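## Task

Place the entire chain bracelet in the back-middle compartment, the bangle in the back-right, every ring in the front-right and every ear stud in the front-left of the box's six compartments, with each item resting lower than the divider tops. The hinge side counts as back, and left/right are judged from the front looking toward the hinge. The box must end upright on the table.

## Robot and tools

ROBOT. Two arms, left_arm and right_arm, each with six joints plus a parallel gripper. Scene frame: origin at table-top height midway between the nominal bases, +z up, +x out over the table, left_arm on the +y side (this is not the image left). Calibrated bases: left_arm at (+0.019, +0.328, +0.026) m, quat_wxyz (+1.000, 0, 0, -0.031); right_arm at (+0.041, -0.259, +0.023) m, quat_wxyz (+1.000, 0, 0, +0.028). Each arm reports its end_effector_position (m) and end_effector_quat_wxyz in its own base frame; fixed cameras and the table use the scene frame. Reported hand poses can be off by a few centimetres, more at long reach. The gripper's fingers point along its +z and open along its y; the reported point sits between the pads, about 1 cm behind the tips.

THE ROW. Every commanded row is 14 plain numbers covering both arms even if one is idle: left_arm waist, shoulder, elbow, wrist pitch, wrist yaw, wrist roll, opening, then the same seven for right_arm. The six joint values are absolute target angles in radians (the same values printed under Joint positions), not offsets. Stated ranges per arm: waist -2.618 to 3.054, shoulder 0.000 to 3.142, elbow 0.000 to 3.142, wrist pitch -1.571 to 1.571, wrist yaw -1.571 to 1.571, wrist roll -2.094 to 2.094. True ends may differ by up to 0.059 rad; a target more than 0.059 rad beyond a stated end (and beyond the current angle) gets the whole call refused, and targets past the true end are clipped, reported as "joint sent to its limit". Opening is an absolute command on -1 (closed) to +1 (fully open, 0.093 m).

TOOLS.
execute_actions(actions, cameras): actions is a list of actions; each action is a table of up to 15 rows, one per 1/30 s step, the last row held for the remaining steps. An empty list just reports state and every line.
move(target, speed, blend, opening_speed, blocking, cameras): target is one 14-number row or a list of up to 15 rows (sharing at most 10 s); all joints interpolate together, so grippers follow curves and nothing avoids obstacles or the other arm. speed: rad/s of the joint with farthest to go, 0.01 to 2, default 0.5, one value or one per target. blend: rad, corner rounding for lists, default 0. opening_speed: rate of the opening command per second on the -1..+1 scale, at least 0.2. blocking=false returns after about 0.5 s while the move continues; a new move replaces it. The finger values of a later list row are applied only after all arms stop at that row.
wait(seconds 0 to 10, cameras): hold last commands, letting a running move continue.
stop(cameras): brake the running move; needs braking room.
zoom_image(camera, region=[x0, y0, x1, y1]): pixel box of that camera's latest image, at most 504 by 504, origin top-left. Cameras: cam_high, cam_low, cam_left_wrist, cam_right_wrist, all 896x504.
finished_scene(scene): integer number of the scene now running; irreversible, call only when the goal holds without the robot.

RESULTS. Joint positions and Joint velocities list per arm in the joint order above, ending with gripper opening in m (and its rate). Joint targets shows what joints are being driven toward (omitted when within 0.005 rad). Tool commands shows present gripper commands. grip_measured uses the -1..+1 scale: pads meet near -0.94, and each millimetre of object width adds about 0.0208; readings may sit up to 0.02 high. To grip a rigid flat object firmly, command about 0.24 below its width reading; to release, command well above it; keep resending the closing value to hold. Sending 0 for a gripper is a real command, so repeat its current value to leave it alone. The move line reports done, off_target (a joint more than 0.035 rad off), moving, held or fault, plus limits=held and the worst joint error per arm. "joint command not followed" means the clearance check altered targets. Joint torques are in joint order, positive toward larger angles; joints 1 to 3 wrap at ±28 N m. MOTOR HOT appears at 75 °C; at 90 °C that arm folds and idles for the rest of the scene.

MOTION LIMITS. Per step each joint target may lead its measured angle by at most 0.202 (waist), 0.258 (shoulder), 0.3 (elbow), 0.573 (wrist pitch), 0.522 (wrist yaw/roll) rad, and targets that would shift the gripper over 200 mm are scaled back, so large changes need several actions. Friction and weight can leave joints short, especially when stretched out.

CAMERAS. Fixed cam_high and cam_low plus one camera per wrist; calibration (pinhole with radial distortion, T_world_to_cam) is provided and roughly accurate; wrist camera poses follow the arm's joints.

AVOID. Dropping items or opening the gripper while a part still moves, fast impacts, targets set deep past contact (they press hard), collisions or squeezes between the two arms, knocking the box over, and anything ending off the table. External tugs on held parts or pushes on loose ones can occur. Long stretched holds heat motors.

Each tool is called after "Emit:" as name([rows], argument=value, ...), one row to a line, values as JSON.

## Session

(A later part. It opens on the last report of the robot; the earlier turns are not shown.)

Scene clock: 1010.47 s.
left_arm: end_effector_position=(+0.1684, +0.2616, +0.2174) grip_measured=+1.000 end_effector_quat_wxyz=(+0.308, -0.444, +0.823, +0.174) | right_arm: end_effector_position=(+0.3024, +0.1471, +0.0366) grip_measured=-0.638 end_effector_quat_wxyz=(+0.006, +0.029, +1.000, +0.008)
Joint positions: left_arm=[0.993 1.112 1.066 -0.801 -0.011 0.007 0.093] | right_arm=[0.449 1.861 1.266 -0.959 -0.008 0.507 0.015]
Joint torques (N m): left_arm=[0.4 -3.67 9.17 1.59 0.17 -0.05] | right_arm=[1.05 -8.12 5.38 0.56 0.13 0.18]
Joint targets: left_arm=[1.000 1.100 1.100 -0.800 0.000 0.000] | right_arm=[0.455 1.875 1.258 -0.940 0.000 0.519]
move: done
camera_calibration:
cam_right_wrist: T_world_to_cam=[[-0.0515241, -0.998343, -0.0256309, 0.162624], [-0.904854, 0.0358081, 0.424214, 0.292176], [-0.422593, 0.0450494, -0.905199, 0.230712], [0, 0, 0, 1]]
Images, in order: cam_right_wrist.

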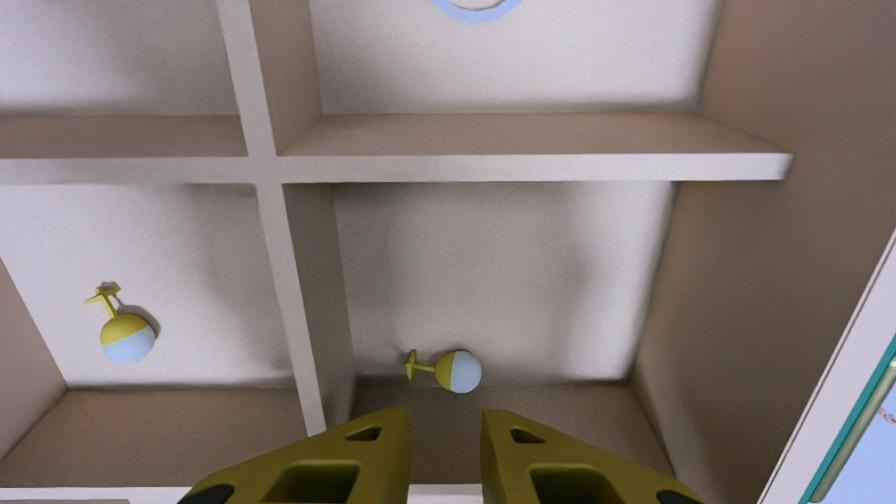

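Emit:
move(target=[1.0,1.1,1.1,-0.8,0,0,1,0.453,1.924,1.202,-0.85,0,0.517,-0.64], speed=0.15, cameras=["cam_right_wrist"])

Scene clock: 1023.43 s.
left_arm: end_effector_position=(+0.1684, +0.2616, +0.2174) grip_measured=+1.000 end_effector_quat_wxyz=(+0.308, -0.444, +0.823, +0.174) | right_arm: end_effector_position=(+0.2999, +0.1428, +0.0153) grip_measured=-0.638 end_effector_quat_wxyz=(+0.002, +0.029, +1.000, -0.004)
Joint positions: left_arm=[0.993 1.112 1.066 -0.801 -0.011 0.007 0.093] | right_arm=[0.449 1.893 1.218 -0.897 0.008 0.507 0.015]
Joint torques (N m): left_arm=[0.42 -3.67 9.18 1.59 0.17 -0.05] | right_arm=[0.87 -6.54 4.36 0.84 -0.02 0.15]
Joint targets: left_arm=[1.000 1.100 1.100 -0.800 0.000 0.000] | right_arm=[0.453 1.924 1.202 -0.850 0.000 0.517]
move: off_target (right_arm); right_arm: the wrist pitch is farthest, 0.047 rad from its target
camera_calibration:
cam_right_wrist: T_world_to_cam=[[-0.0521712, -0.998634, -0.00297669, 0.157617], [-0.900892, 0.0457784, 0.431622, 0.296279], [-0.430896, 0.0251999, -0.90205, 0.215904], [0, 0, 0, 1]]
Images, in order: cam_right_wrist.

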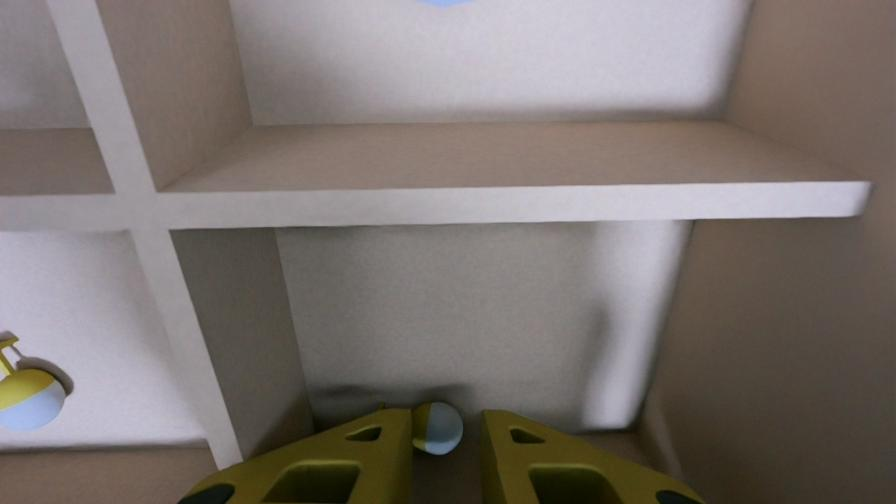

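Emit:
move([
  [1.0,1.1,1.1,-0.8,0,0,1,0.461,1.875,1.245,-0.93,0,0.525,-0.62],
  [1.0,1.1,1.1,-0.8,0,0,1,0.461,1.93,1.197,-0.845,0,0.525,-0.62],
], speed=0.15, cameras=["cam_right_wrist"])

Scene clock: 1056.60 s.
left_arm: end_effector_position=(+0.1684, +0.2616, +0.2174) grip_measured=+1.000 end_effector_quat_wxyz=(+0.308, -0.444, +0.823, +0.174) | right_arm: end_effector_position=(+0.2993, +0.1424, +0.0152) grip_measured=-0.623 end_effector_quat_wxyz=(+0.002, +0.031, +0.999, -0.008)
Joint positions: left_arm=[0.993 1.112 1.066 -0.801 -0.011 0.007 0.093] | right_arm=[0.452 1.893 1.217 -0.899 0.016 0.514 0.015]
Joint torques (N m): left_arm=[0.4 -3.69 9.18 1.59 0.17 -0.06] | right_arm=[1.21 -5.96 4.04 0.88 -0.1 0.17]
Motor temperatures (°C): left_arm=[26 33 51 44 26 27 27] | right_arm=[29 56 39 28 26 25 27]
Heat: left arm: 51 °C; right arm: 56 °C.
Joint targets: left_arm=[1.000 1.100 1.100 -0.800 0.000 0.000] | right_arm=[0.461 1.930 1.197 -0.845 0.000 0.525]
move: off_target (right_arm); right_arm: the wrist pitch is farthest, 0.054 rad from its target
camera_calibration:
cam_right_wrist: T_world_to_cam=[[-0.0548235, -0.998482, 0.0053006, 0.157843], [-0.901262, 0.0517691, 0.43017, 0.295093], [-0.429791, 0.0188062, -0.902733, 0.216098], [0, 0, 0, 1]]
Images, in order: cam_right_wrist.

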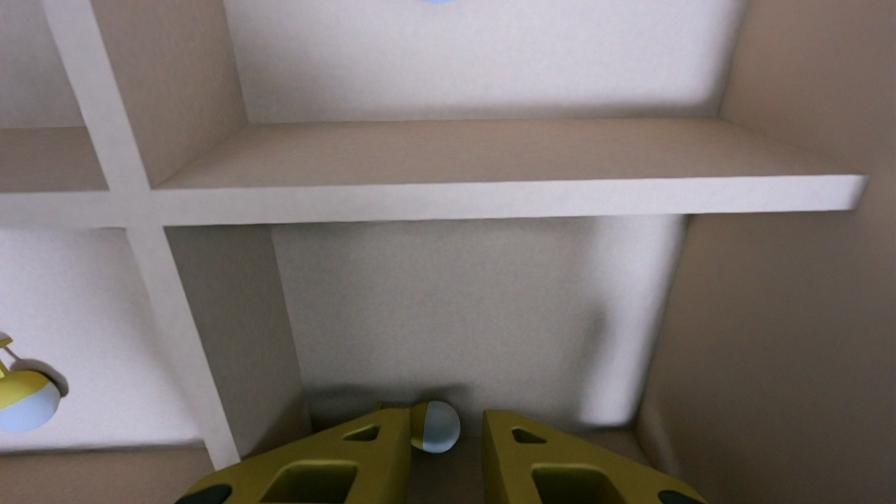

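Emit:
move([
  [1.0,1.1,1.1,-0.8,0,0,1,0.455,1.855,1.26,-0.96,0,0.52,-1],
  [1.0,1.1,1.1,-0.8,0,0,1,0.466,1.835,1.215,-0.94,0,0.53,-1],
  [1.0,1.1,1.1,-0.8,0,0,1,0.466,1.876,1.187,-0.882,0,0.53,-1],
], speed=0.2, cameras=["cam_right_wrist"])

Scene clock: 1093.73 s.
left_arm: end_effector_position=(+0.1684, +0.2616, +0.2174) grip_measured=+1.000 end_effector_quat_wxyz=(+0.308, -0.444, +0.823, +0.174) | right_arm: end_effector_position=(+0.2948, +0.1443, +0.0201) grip_measured=-0.973 end_effector_quat_wxyz=(+0.007, +0.029, +1.000, -0.002)
Joint positions: left_arm=[0.993 1.112 1.066 -0.801 -0.011 0.007 0.093] | right_arm=[0.46 1.862 1.198 -0.896 0.009 0.518 0]
Joint torques (N m): left_arm=[0.42 -3.67 9.18 1.58 0.17 -0.05] | right_arm=[0.98 -8.03 4.93 0.5 -0.03 0.17]
Joint targets: left_arm=[1.000 1.100 1.100 -0.800 0.000 0.000] | right_arm=[0.466 1.876 1.187 -0.882 0.000 0.530]
move: done
camera_calibration:
cam_right_wrist: T_world_to_cam=[[-0.0517434, -0.998634, -0.00724817, 0.158837], [-0.90525, 0.0438374, 0.422613, 0.291321], [-0.421718, 0.0284288, -0.906281, 0.214902], [0, 0, 0, 1]]
Images, in order: cam_right_wrist.

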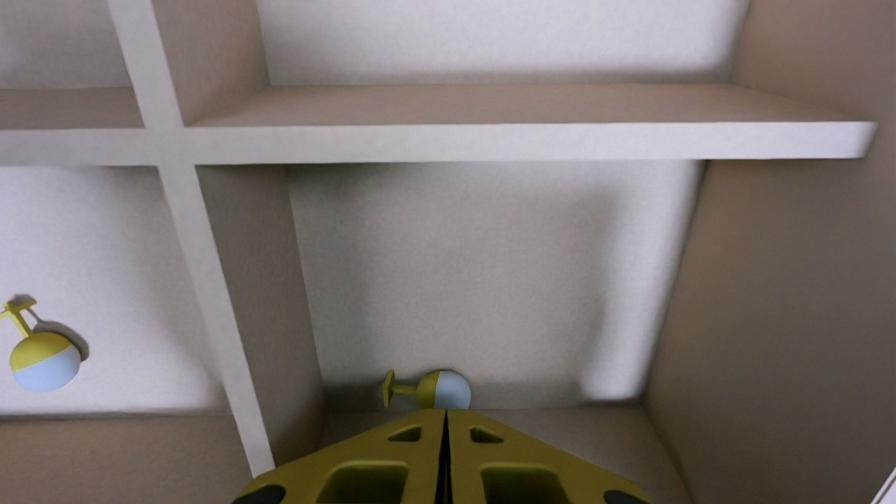

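Emit:
move([
  [1.0,1.1,1.1,-0.8,0,0,1,0.464,1.896,1.18,-0.862,0,0.53,-1],
  [1.0,1.1,1.1,-0.8,0,0,1,0.43,1.982,1.302,-0.892,0,0.50,-1],
], speed=0.08, cameras=["cam_right_wrist"])

Emit:
move(target=[1.0,1.1,1.1,-0.8,0,0,1,0.44,1.88,1.33,-1.02,0,0.5,-1], speed=0.2, cameras=["cam_right_wrist"])

Scene clock: 1106.17 s.
left_arm: end_effector_position=(+0.1684, +0.2616, +0.2174) grip_measured=+1.000 end_effector_quat_wxyz=(+0.308, -0.444, +0.823, +0.174) | right_arm: end_effector_position=(+0.3155, +0.1432, +0.0065) grip_measured=-0.973 end_effector_quat_wxyz=(-0.001, +0.039, +0.999, -0.008)
Joint positions: left_arm=[0.993 1.112 1.066 -0.801 -0.011 0.007 0.093] | right_arm=[0.433 1.964 1.278 -0.895 0.013 0.51 0]
Joint torques (N m): left_arm=[0.42 -3.67 9.18 1.59 0.16 -0.06] | right_arm=[0.27 -8.42 8.1 0.34 -0.07 -0.05]
Joint targets: left_arm=[1.000 1.100 1.100 -0.800 0.000 0.000] | right_arm=[0.430 1.982 1.302 -0.892 0.000 0.500]
move: done
camera_calibration:
cam_right_wrist: T_world_to_cam=[[-0.0704124, -0.9975, 0.00592447, 0.164301], [-0.897427, 0.0659391, 0.436207, 0.310159], [-0.435507, 0.0253976, -0.899827, 0.216028], [0, 0, 0, 1]]
Images, in order: cam_right_wrist.

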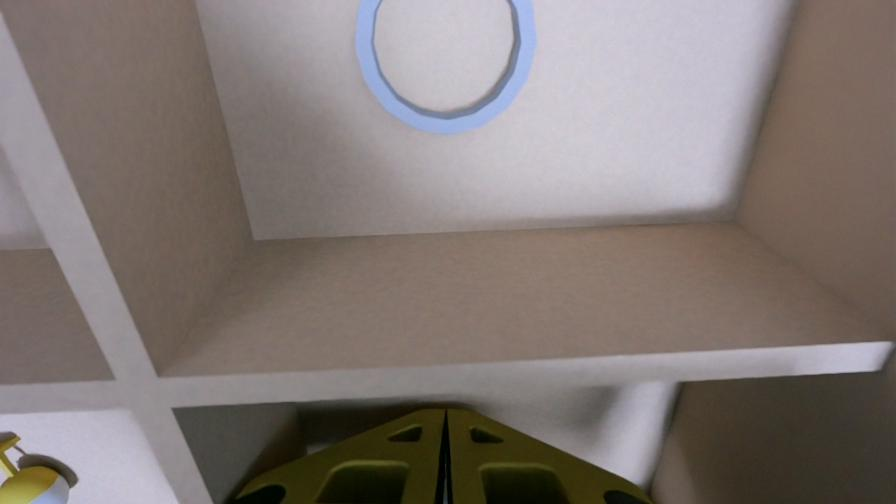

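Scene clock: 1107.40 s.
left_arm: end_effector_position=(+0.1684, +0.2616, +0.2174) grip_measured=+1.000 end_effector_quat_wxyz=(+0.308, -0.444, +0.823, +0.174) | right_arm: end_effector_position=(+0.3078, +0.1404, +0.0339) grip_measured=-0.973 end_effector_quat_wxyz=(-0.007, +0.039, +0.999, -0.009)
Joint positions: left_arm=[0.993 1.112 1.066 -0.801 -0.011 0.007 0.093] | right_arm=[0.433 1.904 1.313 -1 0.009 0.51 0]
Joint torques (N m): left_arm=[0.4 -3.67 9.18 1.59 0.17 -0.06] | right_arm=[1.14 -12.12 7.68 0.09 -0.02 -0.04]
Joint targets: left_arm=[1.000 1.100 1.100 -0.800 0.000 0.000] | right_arm=[0.440 1.880 1.330 -1.020 0.000 0.500]
move: done
camera_calibration:
cam_right_wrist: T_world_to_cam=[[-0.0703949, -0.99749, 0.00758161, 0.16079], [-0.892212, 0.0663606, 0.446714, 0.289507], [-0.446096, 0.024682, -0.894645, 0.240596], [0, 0, 0, 1]]
Images, in order: cam_right_wrist.

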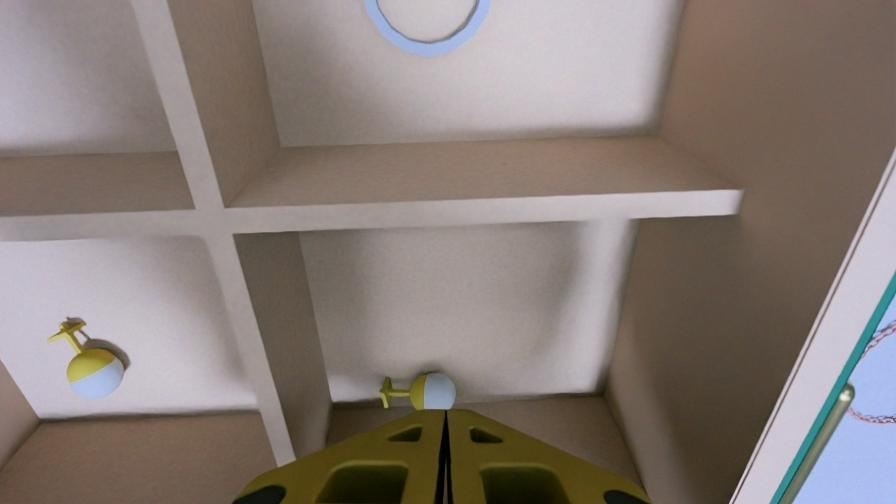

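Emit:
move(target=[1.0,1.1,1.1,-0.8,0,0,1,0.5,1.762,1.20,-1.0,0,-1.01,-0.316], speed=0.5, cameras=["cam_right_wrist"])

Scene clock: 1151.83 s.
left_arm: end_effector_position=(+0.1684, +0.2616, +0.2174) grip_measured=+1.000 end_effector_quat_wxyz=(+0.308, -0.444, +0.823, +0.174) | right_arm: end_effector_position=(+0.2758, +0.1469, +0.0449) grip_measured=-0.318 end_effector_quat_wxyz=(+0.006, +0.678, -0.735, +0.002)
Joint positions: left_arm=[0.993 1.112 1.066 -0.801 -0.011 0.007 0.093] | right_arm=[0.494 1.789 1.21 -1.002 0.008 -0.997 0.03]
Joint torques (N m): left_arm=[0.4 -3.67 9.17 1.59 0.17 -0.05] | right_arm=[1.03 -11.29 5.15 0.32 -0.11 -0.1]
Motor temperatures (°C): left_arm=[26 33 51 44 26 27 27] | right_arm=[29 61 41 28 26 25 27]
Heat: left arm: 51 °C; right arm: 61 °C.
Joint targets: left_arm=[1.000 1.100 1.100 -0.800 0.000 0.000] | right_arm=[0.500 1.762 1.200 -1.000 0.000 -1.010]
move: done
camera_calibration:
cam_right_wrist: T_world_to_cam=[[0.997182, -0.0735011, -0.0150278, -0.264286], [-0.0591324, -0.893328, 0.445499, 0.166855], [-0.0461694, -0.443355, -0.895156, 0.194524], [0, 0, 0, 1]]
Images, in order: cam_right_wrist.

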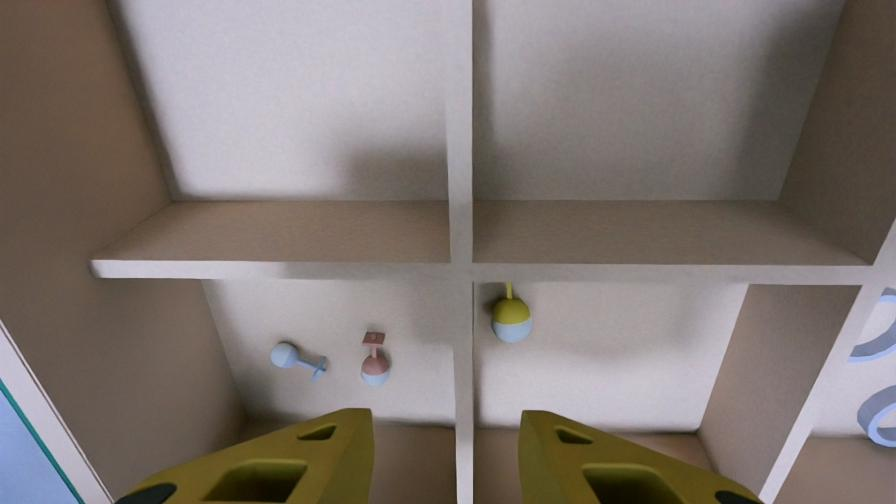

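Emit:
move([
  [1.0,1.1,1.1,-0.8,0,0,1,0.490,1.785,1.20,-1.0,0,-1.02,-0.566],
  [1.0,1.1,1.1,-0.8,0,0,1,0.490,1.852,1.10,-0.818,0,-1.02,-0.566],
], speed=0.15, cameras=["cam_right_wrist"])

Scene clock: 1170.37 s.
left_arm: end_effector_position=(+0.1684, +0.2616, +0.2174) grip_measured=+1.000 end_effector_quat_wxyz=(+0.308, -0.444, +0.823, +0.174) | right_arm: end_effector_position=(+0.2737, +0.1460, +0.0094) grip_measured=-0.564 end_effector_quat_wxyz=(+0.004, +0.682, -0.731, +0.002)
Joint positions: left_arm=[0.993 1.112 1.066 -0.801 -0.011 0.007 0.093] | right_arm=[0.494 1.833 1.111 -0.857 0.007 -1.008 0.018]
Joint torques (N m): left_arm=[0.4 -3.67 9.18 1.59 0.17 -0.05] | right_arm=[0.16 -6.97 4.68 0.71 -0.1 -0.07]
Joint targets: left_arm=[1.000 1.100 1.100 -0.800 0.000 0.000] | right_arm=[0.490 1.852 1.100 -0.818 0.000 -1.020]
move: off_target (right_arm); right_arm: the wrist pitch is farthest, 0.039 rad from its target
camera_calibration:
cam_right_wrist: T_world_to_cam=[[0.997966, -0.0624384, -0.0128498, -0.264645], [-0.0503003, -0.895124, 0.442971, 0.179618], [-0.0391605, -0.441423, -0.896444, 0.160024], [0, 0, 0, 1]]
Images, in order: cam_right_wrist.

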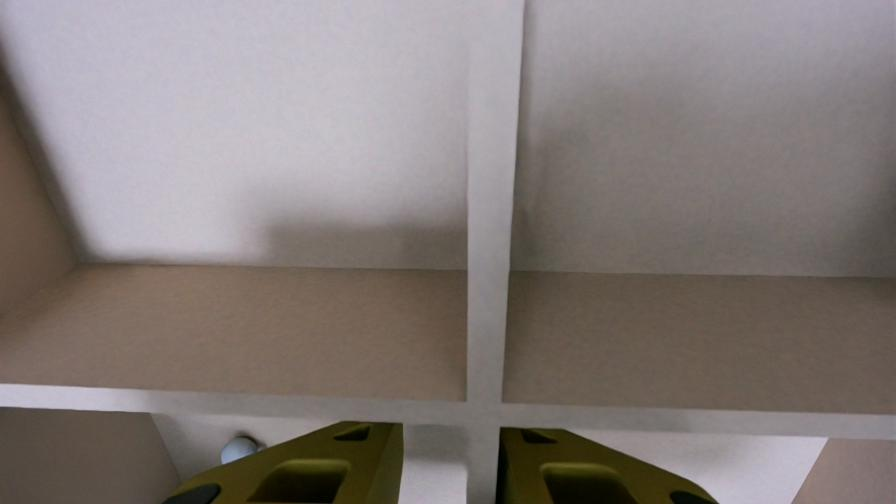

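Emit:
move([
  [1.0,1.1,1.1,-0.8,0,0,1,0.476,1.882,1.155,-0.83,0,-1.04,-0.566],
  [1.0,1.1,1.1,-0.8,0,0,1,0.478,1.80,1.25,-1.03,0,-1.03,-0.566],
], speed=[0.06,0.2], cameras=["cam_right_wrist"])

Scene clock: 1185.97 s.
left_arm: end_effector_position=(+0.1684, +0.2616, +0.2174) grip_measured=+1.000 end_effector_quat_wxyz=(+0.308, -0.444, +0.823, +0.174) | right_arm: end_effector_position=(+0.2799, +0.1456, +0.0399) grip_measured=-0.564 end_effector_quat_wxyz=(+0.016, +0.685, -0.729, -0.001)
Joint positions: left_arm=[0.993 1.112 1.066 -0.801 -0.011 0.007 0.093] | right_arm=[0.483 1.824 1.233 -1.01 0.006 -1.025 0.018]
Joint torques (N m): left_arm=[0.4 -3.69 9.18 1.59 0.17 -0.05] | right_arm=[0.05 -11.3 7.69 0.06 -0.09 0]
Joint targets: left_arm=[1.000 1.100 1.100 -0.800 0.000 0.000] | right_arm=[0.478 1.800 1.250 -1.030 0.000 -1.030]
move: done
camera_calibration:
cam_right_wrist: T_world_to_cam=[[0.997838, -0.0562264, -0.034019, -0.270423], [-0.0347434, -0.890757, 0.453151, 0.160646], [-0.0557817, -0.450989, -0.890785, 0.193325], [0, 0, 0, 1]]
Images, in order: cam_right_wrist.

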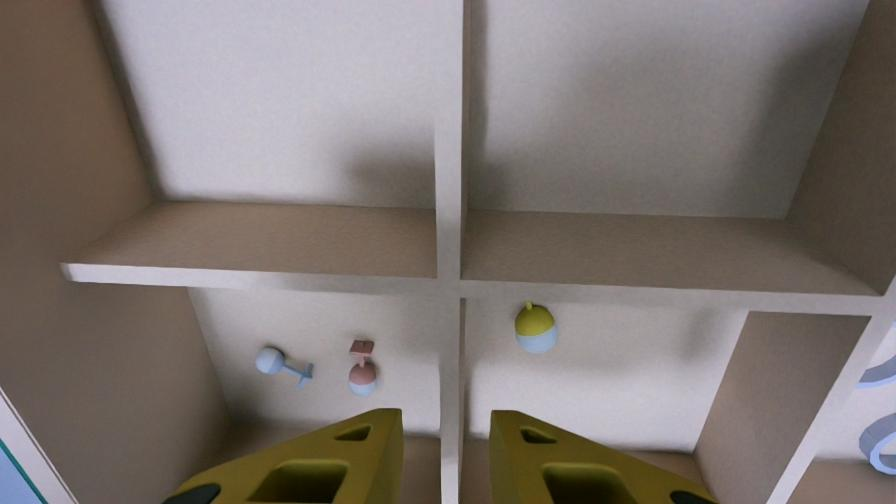

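Emit:
move([
  [1.0,1.1,1.1,-0.8,0,0,1,0.468,1.80,1.27,-1.03,0,-1.0,-1],
  [1.0,1.1,1.1,-0.8,0,0,1,0.468,1.81,1.265,-1.01,0,0.53,-1],
  [1.0,1.1,1.1,-0.8,0,0,1,0.468,1.855,1.195,-0.91,0,0.53,-1],
], speed=[0.3,0.8,0.2], cameras=["cam_right_wrist"])

Scene clock: 1212.70 s.
left_arm: end_effector_position=(+0.1684, +0.2616, +0.2174) grip_measured=+1.000 end_effector_quat_wxyz=(+0.308, -0.444, +0.823, +0.174) | right_arm: end_effector_position=(+0.2871, +0.1462, +0.0323) grip_measured=-0.973 end_effector_quat_wxyz=(+0.001, +0.021, +1.000, -0.003)
Joint positions: left_arm=[0.993 1.112 1.066 -0.801 -0.011 0.007 0.093] | right_arm=[0.474 1.833 1.211 -0.951 0.006 0.517 0]
Joint torques (N m): left_arm=[0.42 -3.67 9.18 1.59 0.17 -0.05] | right_arm=[-0.03 -6.97 4.51 0.77 0 0.19]
Joint targets: left_arm=[1.000 1.100 1.100 -0.800 0.000 0.000] | right_arm=[0.468 1.855 1.195 -0.910 0.000 0.530]
move: off_target (right_arm); right_arm: the wrist pitch is farthest, 0.041 rad from its target
camera_calibration:
cam_right_wrist: T_world_to_cam=[[-0.0361734, -0.999335, -0.00463382, 0.15596], [-0.900795, 0.0305979, 0.433165, 0.279431], [-0.432735, 0.0198432, -0.901303, 0.226841], [0, 0, 0, 1]]
Images, in order: cam_right_wrist.

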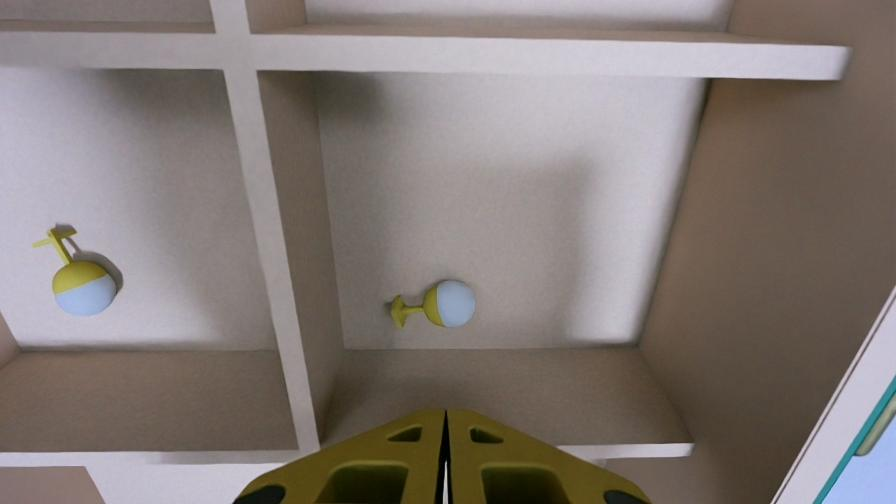

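Emit:
move([
  [1.0,1.1,1.1,-0.8,0,0,1,0.462,1.84,1.235,-0.955,0,0.53,-1],
  [1.0,1.1,1.1,-0.8,0,0,1,0.462,1.90,1.166,-0.836,0,0.53,-1],
  [1.0,1.1,1.1,-0.8,0,0,1,0.438,1.948,1.24,-0.86,0,0.50,-1],
  [1.0,1.1,1.1,-0.8,0,0,1,0.438,1.86,1.31,-1.01,0,0.50,-1],
], speed=[0.2,0.15,0.07,0.2], cameras=["cam_right_wrist"])

Scene clock: 1225.40 s.
left_arm: end_effector_position=(+0.1684, +0.2616, +0.2174) grip_measured=+1.000 end_effector_quat_wxyz=(+0.308, -0.444, +0.823, +0.174) | right_arm: end_effector_position=(+0.3033, +0.1433, +0.0351) grip_measured=-0.973 end_effector_quat_wxyz=(-0.004, +0.034, +0.999, -0.004)
Joint positions: left_arm=[0.993 1.112 1.066 -0.801 -0.011 0.007 0.093] | right_arm=[0.443 1.885 1.293 -0.99 0.004 0.512 0]
Joint torques (N m): left_arm=[0.4 -3.69 9.17 1.59 0.16 -0.06] | right_arm=[0.02 -12.05 7.73 0.11 0.02 -0.07]
Joint targets: left_arm=[1.000 1.100 1.100 -0.800 0.000 0.000] | right_arm=[0.438 1.860 1.310 -1.010 0.000 0.500]
move: done
camera_calibration:
cam_right_wrist: T_world_to_cam=[[-0.0621243, -0.998068, -0.00112311, 0.161197], [-0.895103, 0.0552175, 0.442428, 0.28739], [-0.441511, 0.0284908, -0.896804, 0.237734], [0, 0, 0, 1]]
Images, in order: cam_right_wrist.

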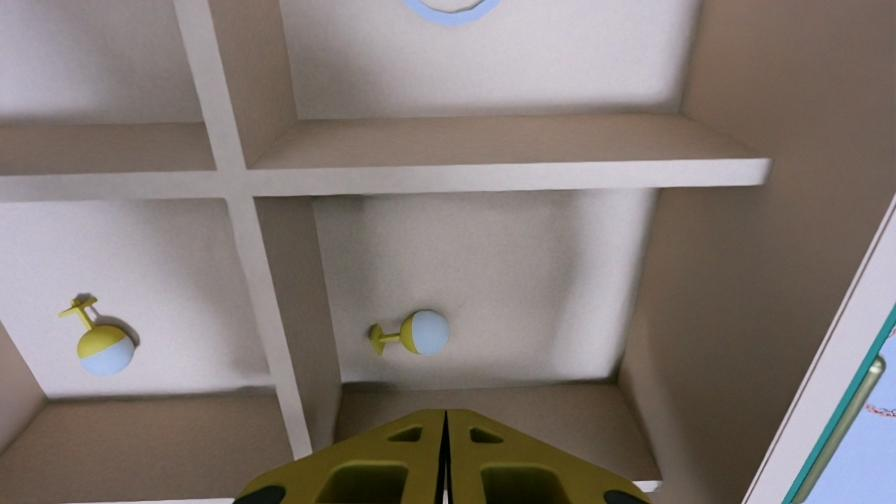

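Emit:
move([
  [1.0,1.1,1.1,-0.8,0,0,1,0.462,1.85,1.235,-0.955,0,0.53,-1],
  [1.0,1.1,1.1,-0.8,0,0,1,0.462,1.91,1.166,-0.82,0,0.53,-1],
  [1.0,1.1,1.1,-0.8,0,0,1,0.432,1.972,1.275,-0.865,0,0.50,-1],
], speed=[0.2,0.15,0.07], cameras=["cam_right_wrist"])

Emit:
move(target=[1.0,1.1,1.1,-0.8,0,0,1,0.438,1.84,1.33,-1.06,0,0.50,-0.6], speed=0.3, cameras=["cam_right_wrist"])

Scene clock: 1246.17 s.
left_arm: end_effector_position=(+0.1684, +0.2616, +0.2174) grip_measured=+1.000 end_effector_quat_wxyz=(+0.308, -0.444, +0.823, +0.174) | right_arm: end_effector_position=(+0.3134, +0.1433, +0.0044) grip_measured=-0.973 end_effector_quat_wxyz=(+0.004, +0.037, +0.999, -0.006)
Joint positions: left_arm=[0.993 1.112 1.066 -0.801 -0.011 0.007 0.093] | right_arm=[0.436 1.952 1.253 -0.871 0.014 0.51 0]
Joint torques (N m): left_arm=[0.4 -3.67 9.17 1.59 0.17 -0.05] | right_arm=[0.18 -8.2 7.92 0.4 -0.07 -0.03]
Joint targets: left_arm=[1.000 1.100 1.100 -0.800 0.000 0.000] | right_arm=[0.432 1.972 1.275 -0.865 0.000 0.500]
move: done
camera_calibration:
cam_right_wrist: T_world_to_cam=[[-0.0677818, -0.997699, 0.00162435, 0.163453], [-0.901776, 0.0619613, 0.42774, 0.311174], [-0.426856, 0.0275282, -0.9039, 0.210264], [0, 0, 0, 1]]
Images, in order: cam_right_wrist.

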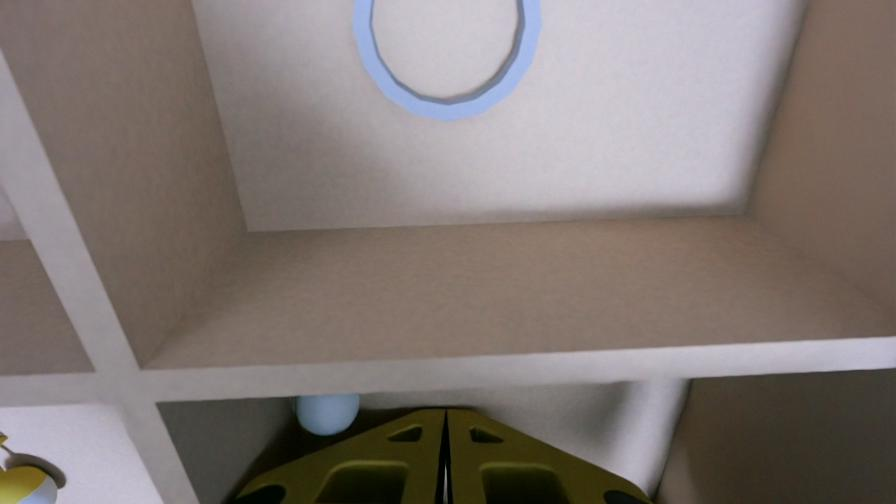

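Scene clock: 1247.50 s.
left_arm: end_effector_position=(+0.1684, +0.2616, +0.2174) grip_measured=+1.000 end_effector_quat_wxyz=(+0.308, -0.444, +0.823, +0.174) | right_arm: end_effector_position=(+0.3022, +0.1370, +0.0474) grip_measured=-0.602 end_effector_quat_wxyz=(-0.006, +0.039, +0.999, -0.008)
Joint positions: left_arm=[0.993 1.112 1.066 -0.801 -0.011 0.007 0.093] | right_arm=[0.43 1.862 1.314 -1.04 0.009 0.508 0.016]
Joint torques (N m): left_arm=[0.4 -3.67 9.18 1.59 0.17 -0.06] | right_arm=[1.14 -11.64 7.75 0.06 -0.05 -0.03]
Joint targets: left_arm=[1.000 1.100 1.100 -0.800 0.000 0.000] | right_arm=[0.438 1.840 1.330 -1.060 0.000 0.500]
move: done
camera_calibration:
cam_right_wrist: T_world_to_cam=[[-0.0711707, -0.997443, 0.00646077, 0.157155], [-0.893077, 0.0666059, 0.444945, 0.279009], [-0.444238, 0.0258971, -0.895534, 0.24957], [0, 0, 0, 1]]
Images, in order: cam_right_wrist.

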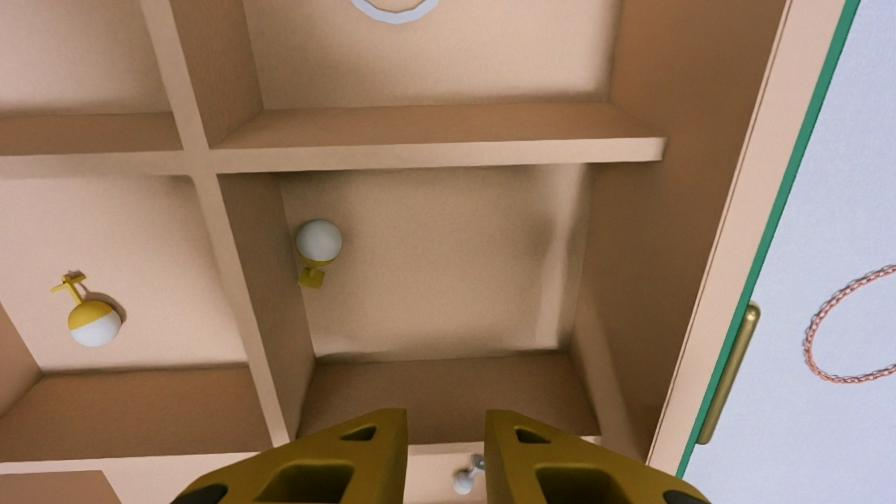

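Emit:
move([
  [1.0,1.1,1.1,-0.8,0,0,1,0.515,2.0,1.505,-1.06,0,0.58,-0.566],
], speed=0.3, cameras=["cam_right_wrist"])

Scene clock: 1269.50 s.
left_arm: end_effector_position=(+0.1684, +0.2616, +0.2174) grip_measured=+1.000 end_effector_quat_wxyz=(+0.308, -0.444, +0.823, +0.174) | right_arm: end_effector_position=(+0.3281, +0.1827, +0.0490) grip_measured=-0.568 end_effector_quat_wxyz=(+0.013, +0.028, +1.000, +0.003)
Joint positions: left_arm=[0.993 1.112 1.066 -0.801 -0.011 0.007 0.093] | right_arm=[0.512 1.982 1.485 -1.048 0.008 0.567 0.018]
Joint torques (N m): left_arm=[0.42 -3.67 9.17 1.58 0.17 -0.05] | right_arm=[0.79 -9.16 8.24 0.28 -0.02 0.17]
Motor temperatures (°C): left_arm=[26 33 51 45 26 27 27] | right_arm=[29 67 42 28 26 25 27]
Heat: left arm: 51 °C; right arm: 67 °C.
Joint targets: left_arm=[1.000 1.100 1.100 -0.800 0.000 0.000] | right_arm=[0.515 2.000 1.505 -1.060 0.000 0.580]
move: done
camera_calibration:
cam_right_wrist: T_world_to_cam=[[-0.0488911, -0.998658, -0.0171039, 0.198653], [-0.910535, 0.0375253, 0.411726, 0.311044], [-0.410532, 0.0357034, -0.911147, 0.24926], [0, 0, 0, 1]]
Images, in order: cam_right_wrist.

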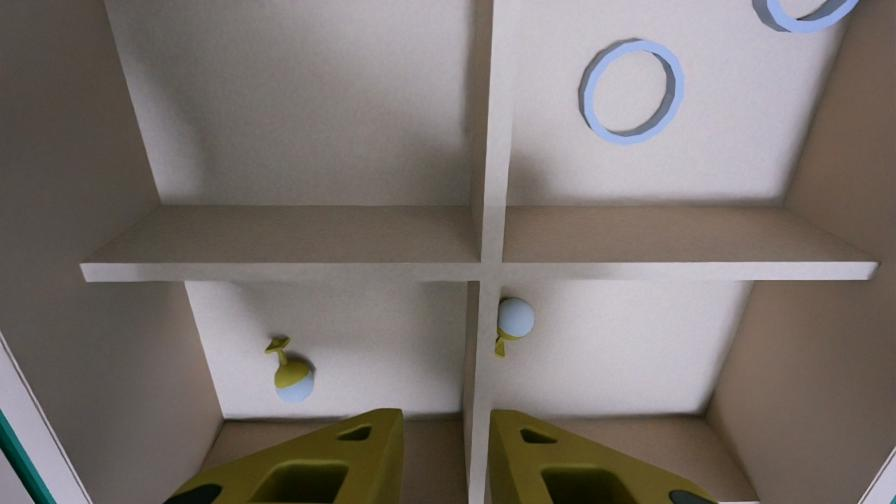

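Emit:
move([
  [1.0,1.1,1.1,-0.8,0,0,1,0.497,1.99,1.485,-1.05,0,0.565,-0.566],
  [1.0,1.1,1.1,-0.8,0,0,1,0.497,2.062,1.392,-0.902,0,0.565,-0.566],
], speed=[0.2,0.15], cameras=["cam_right_wrist"])

Scene clock: 1278.77 s.
left_arm: end_effector_position=(+0.1684, +0.2616, +0.2174) grip_measured=+1.000 end_effector_quat_wxyz=(+0.308, -0.444, +0.823, +0.174) | right_arm: end_effector_position=(+0.3299, +0.1804, +0.0131) grip_measured=-0.568 end_effector_quat_wxyz=(+0.008, +0.033, +0.999, +0.002)
Joint positions: left_arm=[0.993 1.112 1.066 -0.801 -0.011 0.007 0.093] | right_arm=[0.502 2.034 1.411 -0.931 0.005 0.568 0.018]
Joint torques (N m): left_arm=[0.42 -3.67 9.18 1.59 0.17 -0.05] | right_arm=[0.02 -8.38 4.27 0.68 0.01 0.02]
Joint targets: left_arm=[1.000 1.100 1.100 -0.800 0.000 0.000] | right_arm=[0.497 2.062 1.392 -0.902 0.000 0.565]
move: done
camera_calibration:
cam_right_wrist: T_world_to_cam=[[-0.0588728, -0.998149, -0.0152396, 0.198949], [-0.906451, 0.0470566, 0.419682, 0.324355], [-0.418188, 0.0385218, -0.907543, 0.219356], [0, 0, 0, 1]]
Images, in order: cam_right_wrist.

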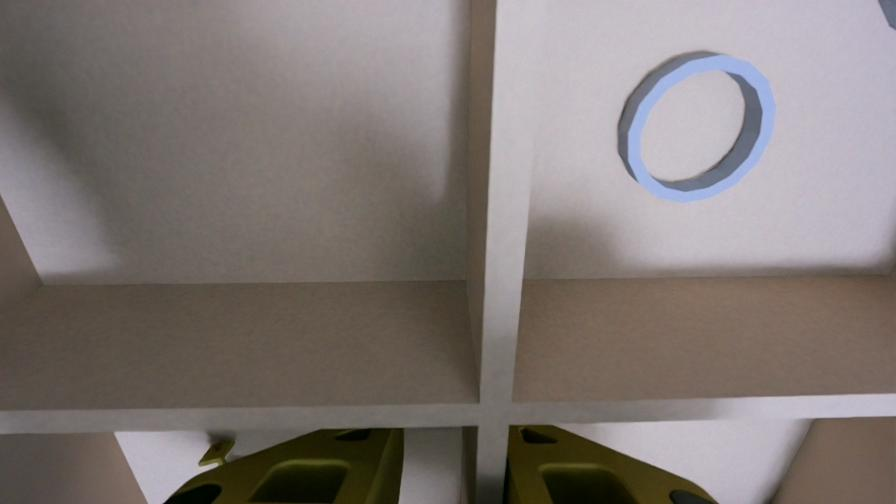

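Emit:
move([
  [1.0,1.1,1.1,-0.8,0,0,1,0.497,2.083,1.395,-0.875,0,0.565,-0.566],
  [1.0,1.1,1.1,-0.8,0,0,1,0.467,2.066,1.378,-0.88,0,0.535,-0.566],
  [1.0,1.1,1.1,-0.8,0,0,1,0.467,1.97,1.48,-1.07,0,0.535,-0.566],
], speed=[0.1,0.06,0.2], cameras=["cam_right_wrist"])

Scene clock: 1288.77 s.
left_arm: end_effector_position=(+0.1684, +0.2616, +0.2174) grip_measured=+1.000 end_effector_quat_wxyz=(+0.308, -0.444, +0.823, +0.174) | right_arm: end_effector_position=(+0.3267, +0.1685, +0.0388) grip_measured=-0.568 end_effector_quat_wxyz=(-0.007, +0.037, +0.999, +0.001)
Joint positions: left_arm=[0.993 1.112 1.066 -0.801 -0.011 0.007 0.093] | right_arm=[0.472 1.996 1.463 -1.05 -0.008 0.547 0.018]
Joint torques (N m): left_arm=[0.4 -3.67 9.18 1.59 0.17 -0.05] | right_arm=[0.02 -13.33 7.79 0.1 0.13 -0.07]
Motor temperatures (°C): left_arm=[26 33 52 45 26 27 27] | right_arm=[29 62 41 28 26 25 27]
Heat: left arm: 52 °C; right arm: 62 °C.
Joint targets: left_arm=[1.000 1.100 1.100 -0.800 0.000 0.000] | right_arm=[0.467 1.970 1.480 -1.070 0.000 0.535]
move: done
camera_calibration:
cam_right_wrist: T_world_to_cam=[[-0.0683917, -0.997595, -0.0112916, 0.190131], [-0.892406, 0.0561125, 0.447731, 0.304027], [-0.44602, 0.0406977, -0.894097, 0.249998], [0, 0, 0, 1]]
Images, in order: cam_right_wrist.

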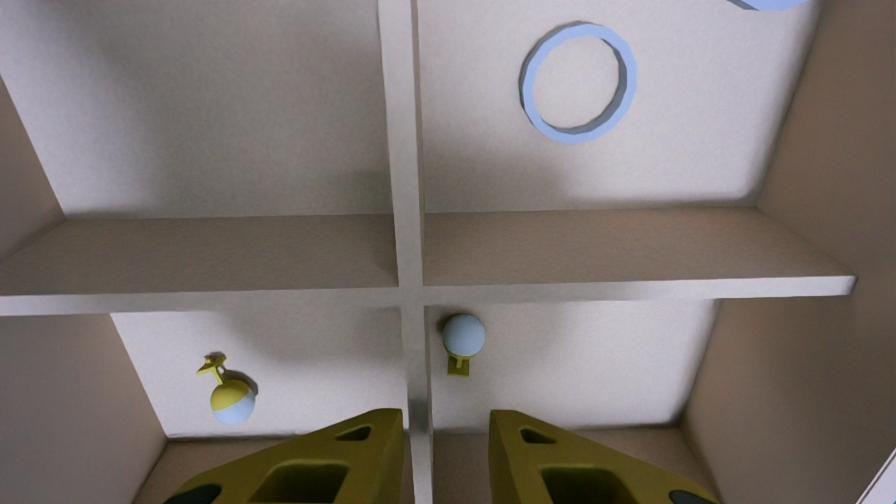

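Emit:
move([
  [1.0,1.1,1.1,-0.8,0,0,1,0.533,2.005,1.52,-1.08,0,0.6,-0.19],
  [1.0,1.1,1.1,-0.8,0,0,1,0.533,2.078,1.417,-0.908,0,0.6,-0.19],
], speed=[0.25,0.15], cameras=["cam_right_wrist"])

Scene clock: 1316.47 s.
left_arm: end_effector_position=(+0.1684, +0.2616, +0.2174) grip_measured=+1.000 end_effector_quat_wxyz=(+0.308, -0.444, +0.823, +0.174) | right_arm: end_effector_position=(+0.3241, +0.1924, +0.0324) grip_measured=-0.192 end_effector_quat_wxyz=(+0.005, +0.029, +1.000, +0.005)
Joint positions: left_arm=[0.993 1.112 1.066 -0.801 -0.011 0.007 0.093] | right_arm=[0.534 2.015 1.465 -1.007 -0.004 0.592 0.036]
Joint torques (N m): left_arm=[0.4 -3.67 9.18 1.58 0.16 -0.05] | right_arm=[0.39 -5.01 1.7 1.44 0.1 0.14]
Motor temperatures (°C): left_arm=[26 33 52 45 26 27 27] | right_arm=[29 68 41 28 26 25 27]
Heat: left arm: 52 °C; right arm: 68 °C.
Joint targets: left_arm=[1.000 1.100 1.100 -0.800 0.000 0.000] | right_arm=[0.533 2.078 1.417 -0.908 0.000 0.600]
move: off_target (right_arm); right_arm: the wrist pitch is farthest, 0.099 rad from its target
camera_calibration:
cam_right_wrist: T_world_to_cam=[[-0.0516413, -0.99845, -0.0207356, 0.208804], [-0.903671, 0.0378807, 0.426549, 0.311084], [-0.425102, 0.0407657, -0.904227, 0.235636], [0, 0, 0, 1]]
Images, in order: cam_right_wrist.

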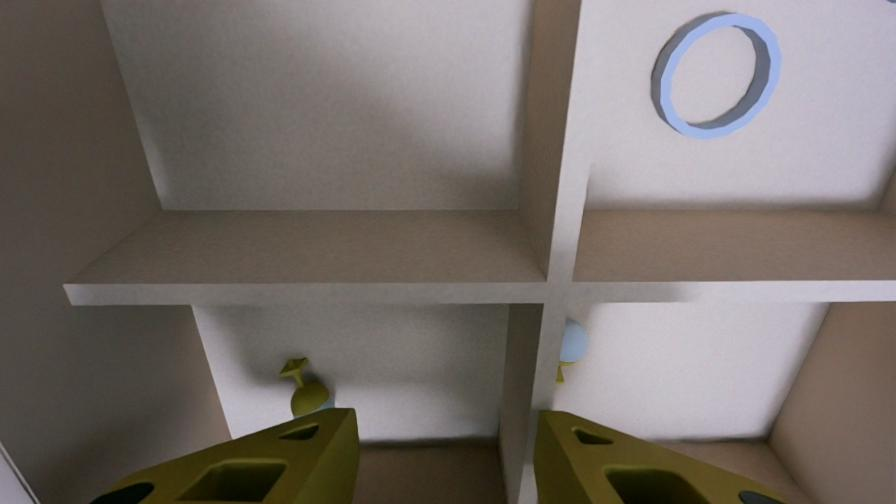

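Emit:
move([
  [1.0,1.1,1.1,-0.8,0,0,1,0.533,1.99,1.52,-1.09,0,0.6,-0.19],
  [1.0,1.1,1.1,-0.8,0,0,1,0.516,1.99,1.515,-1.085,0,0.585,-0.19],
  [1.0,1.1,1.1,-0.8,0,0,1,0.516,2.076,1.41,-0.905,0,0.585,-0.19],
], speed=[0.25,0.25,0.15], cameras=["cam_right_wrist"])

Scene clock: 1326.67 s.
left_arm: end_effector_position=(+0.1684, +0.2616, +0.2174) grip_measured=+1.000 end_effector_quat_wxyz=(+0.308, -0.444, +0.823, +0.174) | right_arm: end_effector_position=(+0.3296, +0.1898, +0.0130) grip_measured=-0.192 end_effector_quat_wxyz=(+0.008, +0.036, +0.999, +0.007)
Joint positions: left_arm=[0.993 1.112 1.066 -0.801 -0.011 0.007 0.093] | right_arm=[0.521 2.046 1.429 -0.933 -0.004 0.593 0.036]
Joint torques (N m): left_arm=[0.42 -3.67 9.17 1.59 0.17 -0.05] | right_arm=[0.08 -8.35 4.3 0.68 0.1 -0.03]
Joint targets: left_arm=[1.000 1.100 1.100 -0.800 0.000 0.000] | right_arm=[0.516 2.076 1.410 -0.905 0.000 0.585]
move: done
camera_calibration:
cam_right_wrist: T_world_to_cam=[[-0.0655855, -0.99754, -0.0247523, 0.210525], [-0.905708, 0.0491002, 0.421049, 0.323032], [-0.418798, 0.0500331, -0.9067, 0.216783], [0, 0, 0, 1]]
Images, in order: cam_right_wrist.

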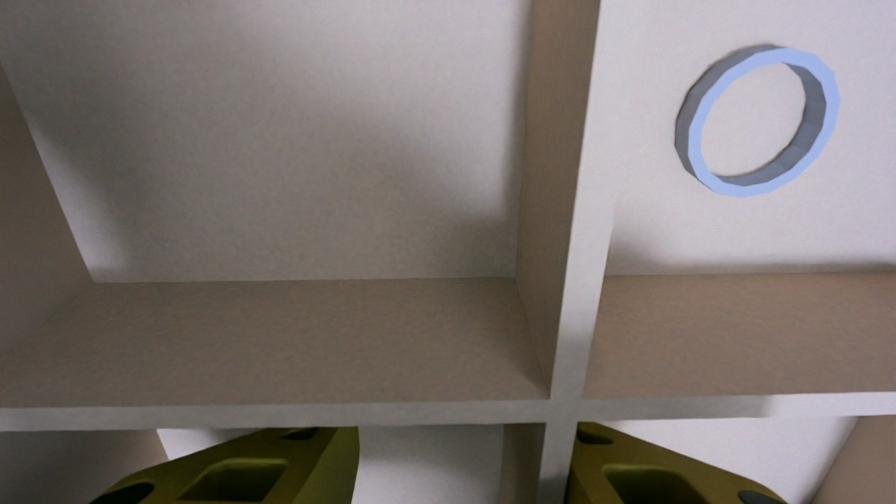

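Emit:
move([
  [1.0,1.1,1.1,-0.8,0,0,1,0.516,2.10,1.413,-0.875,0,0.585,-0.19],
  [1.0,1.1,1.1,-0.8,0,0,1,0.462,2.056,1.365,-0.875,0,0.53,-0.19],
  [1.0,1.1,1.1,-0.8,0,0,1,0.462,1.97,1.48,-1.07,0,0.53,-0.19],
], speed=[0.1,0.05,0.2], cameras=["cam_right_wrist"])

Scene clock: 1340.13 s.
left_arm: end_effector_position=(+0.1684, +0.2616, +0.2174) grip_measured=+1.000 end_effector_quat_wxyz=(+0.308, -0.444, +0.823, +0.174) | right_arm: end_effector_position=(+0.3275, +0.1662, +0.0382) grip_measured=-0.192 end_effector_quat_wxyz=(-0.008, +0.038, +0.999, +0.000)
Joint positions: left_arm=[0.993 1.112 1.066 -0.801 -0.011 0.007 0.093] | right_arm=[0.466 1.997 1.463 -1.05 -0.008 0.542 0.036]
Joint torques (N m): left_arm=[0.4 -3.67 9.18 1.59 0.17 -0.05] | right_arm=[0.13 -13.42 7.84 0.12 0.13 -0.06]
Motor temperatures (°C): left_arm=[26 33 52 45 26 27 27] | right_arm=[29 63 39 28 26 25 27]
Heat: left arm: 52 °C; right arm: 63 °C.
Joint targets: left_arm=[1.000 1.100 1.100 -0.800 0.000 0.000] | right_arm=[0.462 1.970 1.480 -1.070 0.000 0.530]
move: done
camera_calibration:
cam_right_wrist: T_world_to_cam=[[-0.0699328, -0.997498, -0.0103902, 0.18837], [-0.891559, 0.0578267, 0.449197, 0.304504], [-0.447472, 0.0406771, -0.893372, 0.250378], [0, 0, 0, 1]]
Images, in order: cam_right_wrist.

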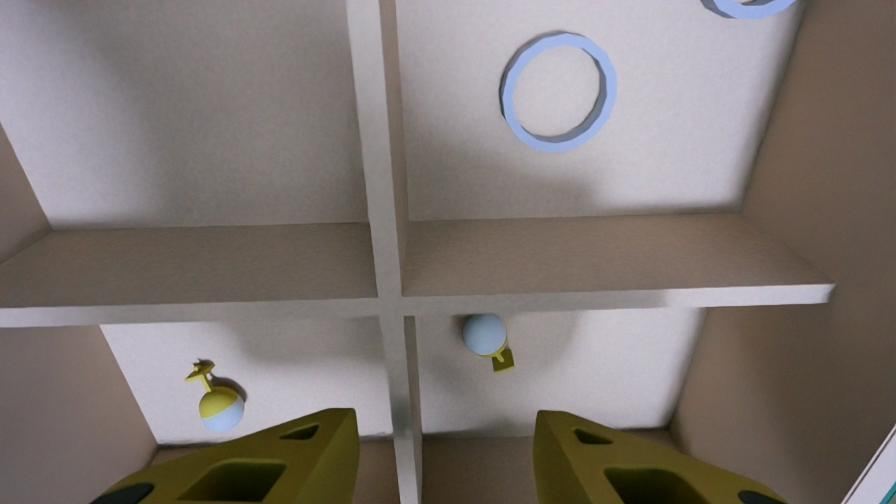

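Emit:
move([
  [1.0,1.1,1.1,-0.8,0,0,1,0.46,1.86,1.35,-0.98,0,0.53,-0.6],
  [1.0,1.1,1.1,-0.8,0,0,1,0.452,1.822,1.25,-0.82,0,2.08,-0.65],
], speed=[0.3,0.8], cameras=["cam_right_wrist"])

Scene clock: 1390.00 s.
left_arm: end_effector_position=(+0.1684, +0.2616, +0.2174) grip_measured=+1.000 end_effector_quat_wxyz=(+0.308, -0.444, +0.823, +0.174) | right_arm: end_effector_position=(+0.3261, +0.1624, +0.0405) grip_measured=-0.648 end_effector_quat_wxyz=(+0.018, +0.719, +0.692, +0.069)
Joint positions: left_arm=[0.993 1.112 1.066 -0.801 -0.011 0.007 0.093] | right_arm=[0.459 1.851 1.26 -0.837 -0.008 2.068 0.014]
Joint torques (N m): left_arm=[0.4 -3.67 9.18 1.59 0.17 -0.05] | right_arm=[-0.08 -12.31 5.37 0.73 0.14 0.17]
Motor temperatures (°C): left_arm=[26 33 52 45 26 27 27] | right_arm=[29 74 40 28 26 25 27]
Heat: left arm: 52 °C; right arm: 74 °C. Fold the right arm in close to its base, or ease its load, before you think long.
Joint targets: left_arm=[1.000 1.100 1.100 -0.800 0.000 0.000] | right_arm=[0.452 1.822 1.250 -0.820 0.000 2.080]
MOTOR HOT: the shoulder of the right arm reports 74 °C; the controller's stop level is 90 °C. To cool a motor, set the load down, stop pushing, or move to a pose that needs little force.
move: done
camera_calibration:
cam_right_wrist: T_world_to_cam=[[-0.990639, 0.0361509, -0.131634, 0.321802], [-0.0342027, 0.867804, 0.495728, -0.110543], [0.132153, 0.495589, -0.858444, -0.0123784], [0, 0, 0, 1]]
Images, in order: cam_right_wrist.

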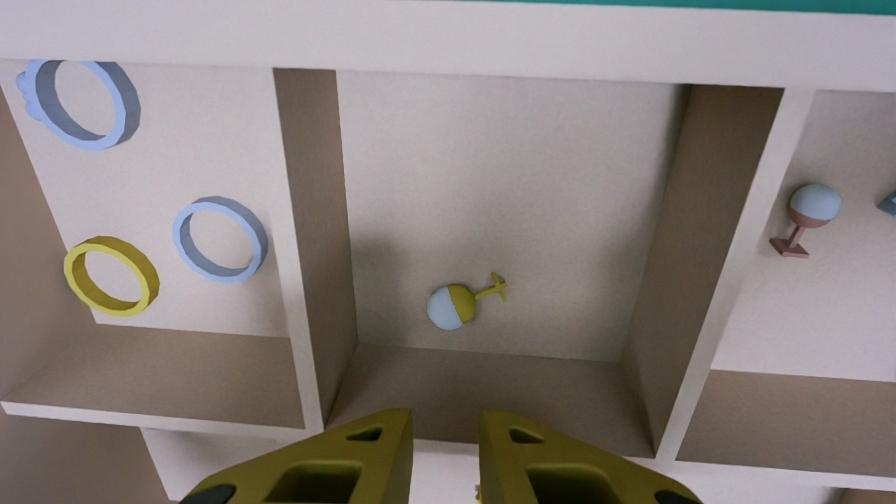

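Emit:
move([
  [1.0,1.1,1.1,-0.8,0,0,1,0.40,1.75,1.5,-1.15,0,1.0,-0.65],
  [1.0,1.1,1.1,-0.8,0,0,1,-0.6,0.8,0.9,-1.2,0,0,-0.65],
], speed=0.8, blend=[0.1,0], cameras=["cam_low"])

Emit:
wait(seconds=10, cameras=[])

Scene clock: 1405.20 s.
left_arm: end_effector_position=(+0.1684, +0.2616, +0.2174) grip_measured=+1.000 end_effector_quat_wxyz=(+0.308, -0.444, +0.823, +0.174) | right_arm: end_effector_position=(+0.1563, -0.1053, +0.1760) grip_measured=-0.648 end_effector_quat_wxyz=(+0.235, +0.290, +0.925, -0.069)
Joint positions: left_arm=[0.993 1.112 1.066 -0.801 -0.011 0.007 0.093] | right_arm=[-0.595 0.802 0.91 -1.185 -0.002 0.013 0.014]
Joint torques (N m): left_arm=[0.4 -3.67 9.17 1.59 0.17 -0.06] | right_arm=[0.03 -0.47 6.11 1.23 0.04 -0.07]
Heat: left arm: 52 °C; right arm: 72 °C. Fold the right arm in close to its base, or ease its load, before you think long.
Joint targets: left_arm=[1.000 1.100 1.100 -0.800 0.000 0.000] | right_arm=[-0.600 0.800 0.900 -1.200 0.000 0.000]
MOTOR HOT: still on. The shoulder of the right arm reports 72 °C.
move: done
Images, in order: cam_low.

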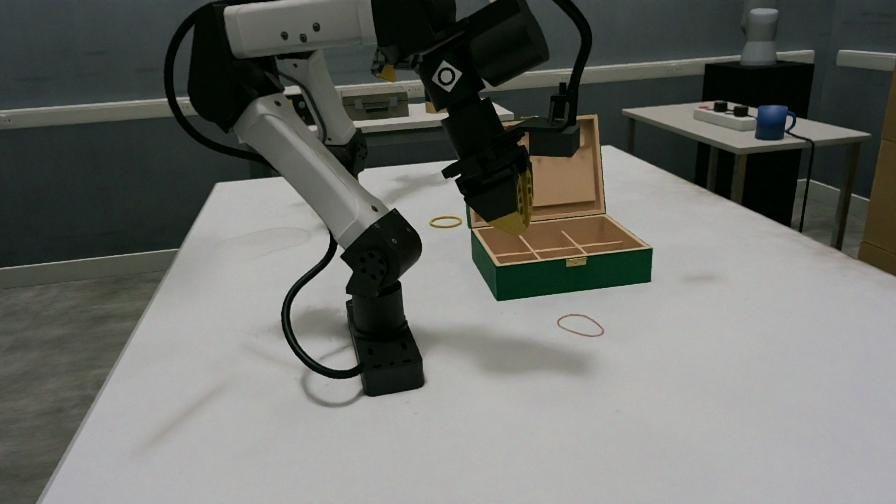

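Scene clock: 1415.20 s.
left_arm: end_effector_position=(+0.1684, +0.2616, +0.2174) grip_measured=+1.000 end_effector_quat_wxyz=(+0.308, -0.444, +0.823, +0.174) | right_arm: end_effector_position=(+0.1563, -0.1053, +0.1760) grip_measured=-0.648 end_effector_quat_wxyz=(+0.235, +0.289, +0.925, -0.069)
Joint positions: left_arm=[0.993 1.112 1.066 -0.801 -0.011 0.007 0.093] | right_arm=[-0.595 0.802 0.91 -1.185 -0.002 0.012 0.014]
Joint torques (N m): left_arm=[0.4 -3.67 9.17 1.59 0.16 -0.05] | right_arm=[0.03 -0.47 6.09 1.23 0.04 -0.07]
Motor temperatures (°C): left_arm=[26 33 52 45 26 27 27] | right_arm=[29 66 41 29 26 25 27]
Heat: left arm: 52 °C; right arm: 66 °C.
Joint targets: left_arm=[1.000 1.100 1.100 -0.800 0.000 0.000] | right_arm=[-0.600 0.800 0.900 -1.200 0.000 0.000]
Tool commands: left_gripper/opening=+1.0 right_gripper/opening=-0.65
MOTOR HOT: cleared for the motors of the right arm.
wait: 10.00 s; at rest by 0.17 s


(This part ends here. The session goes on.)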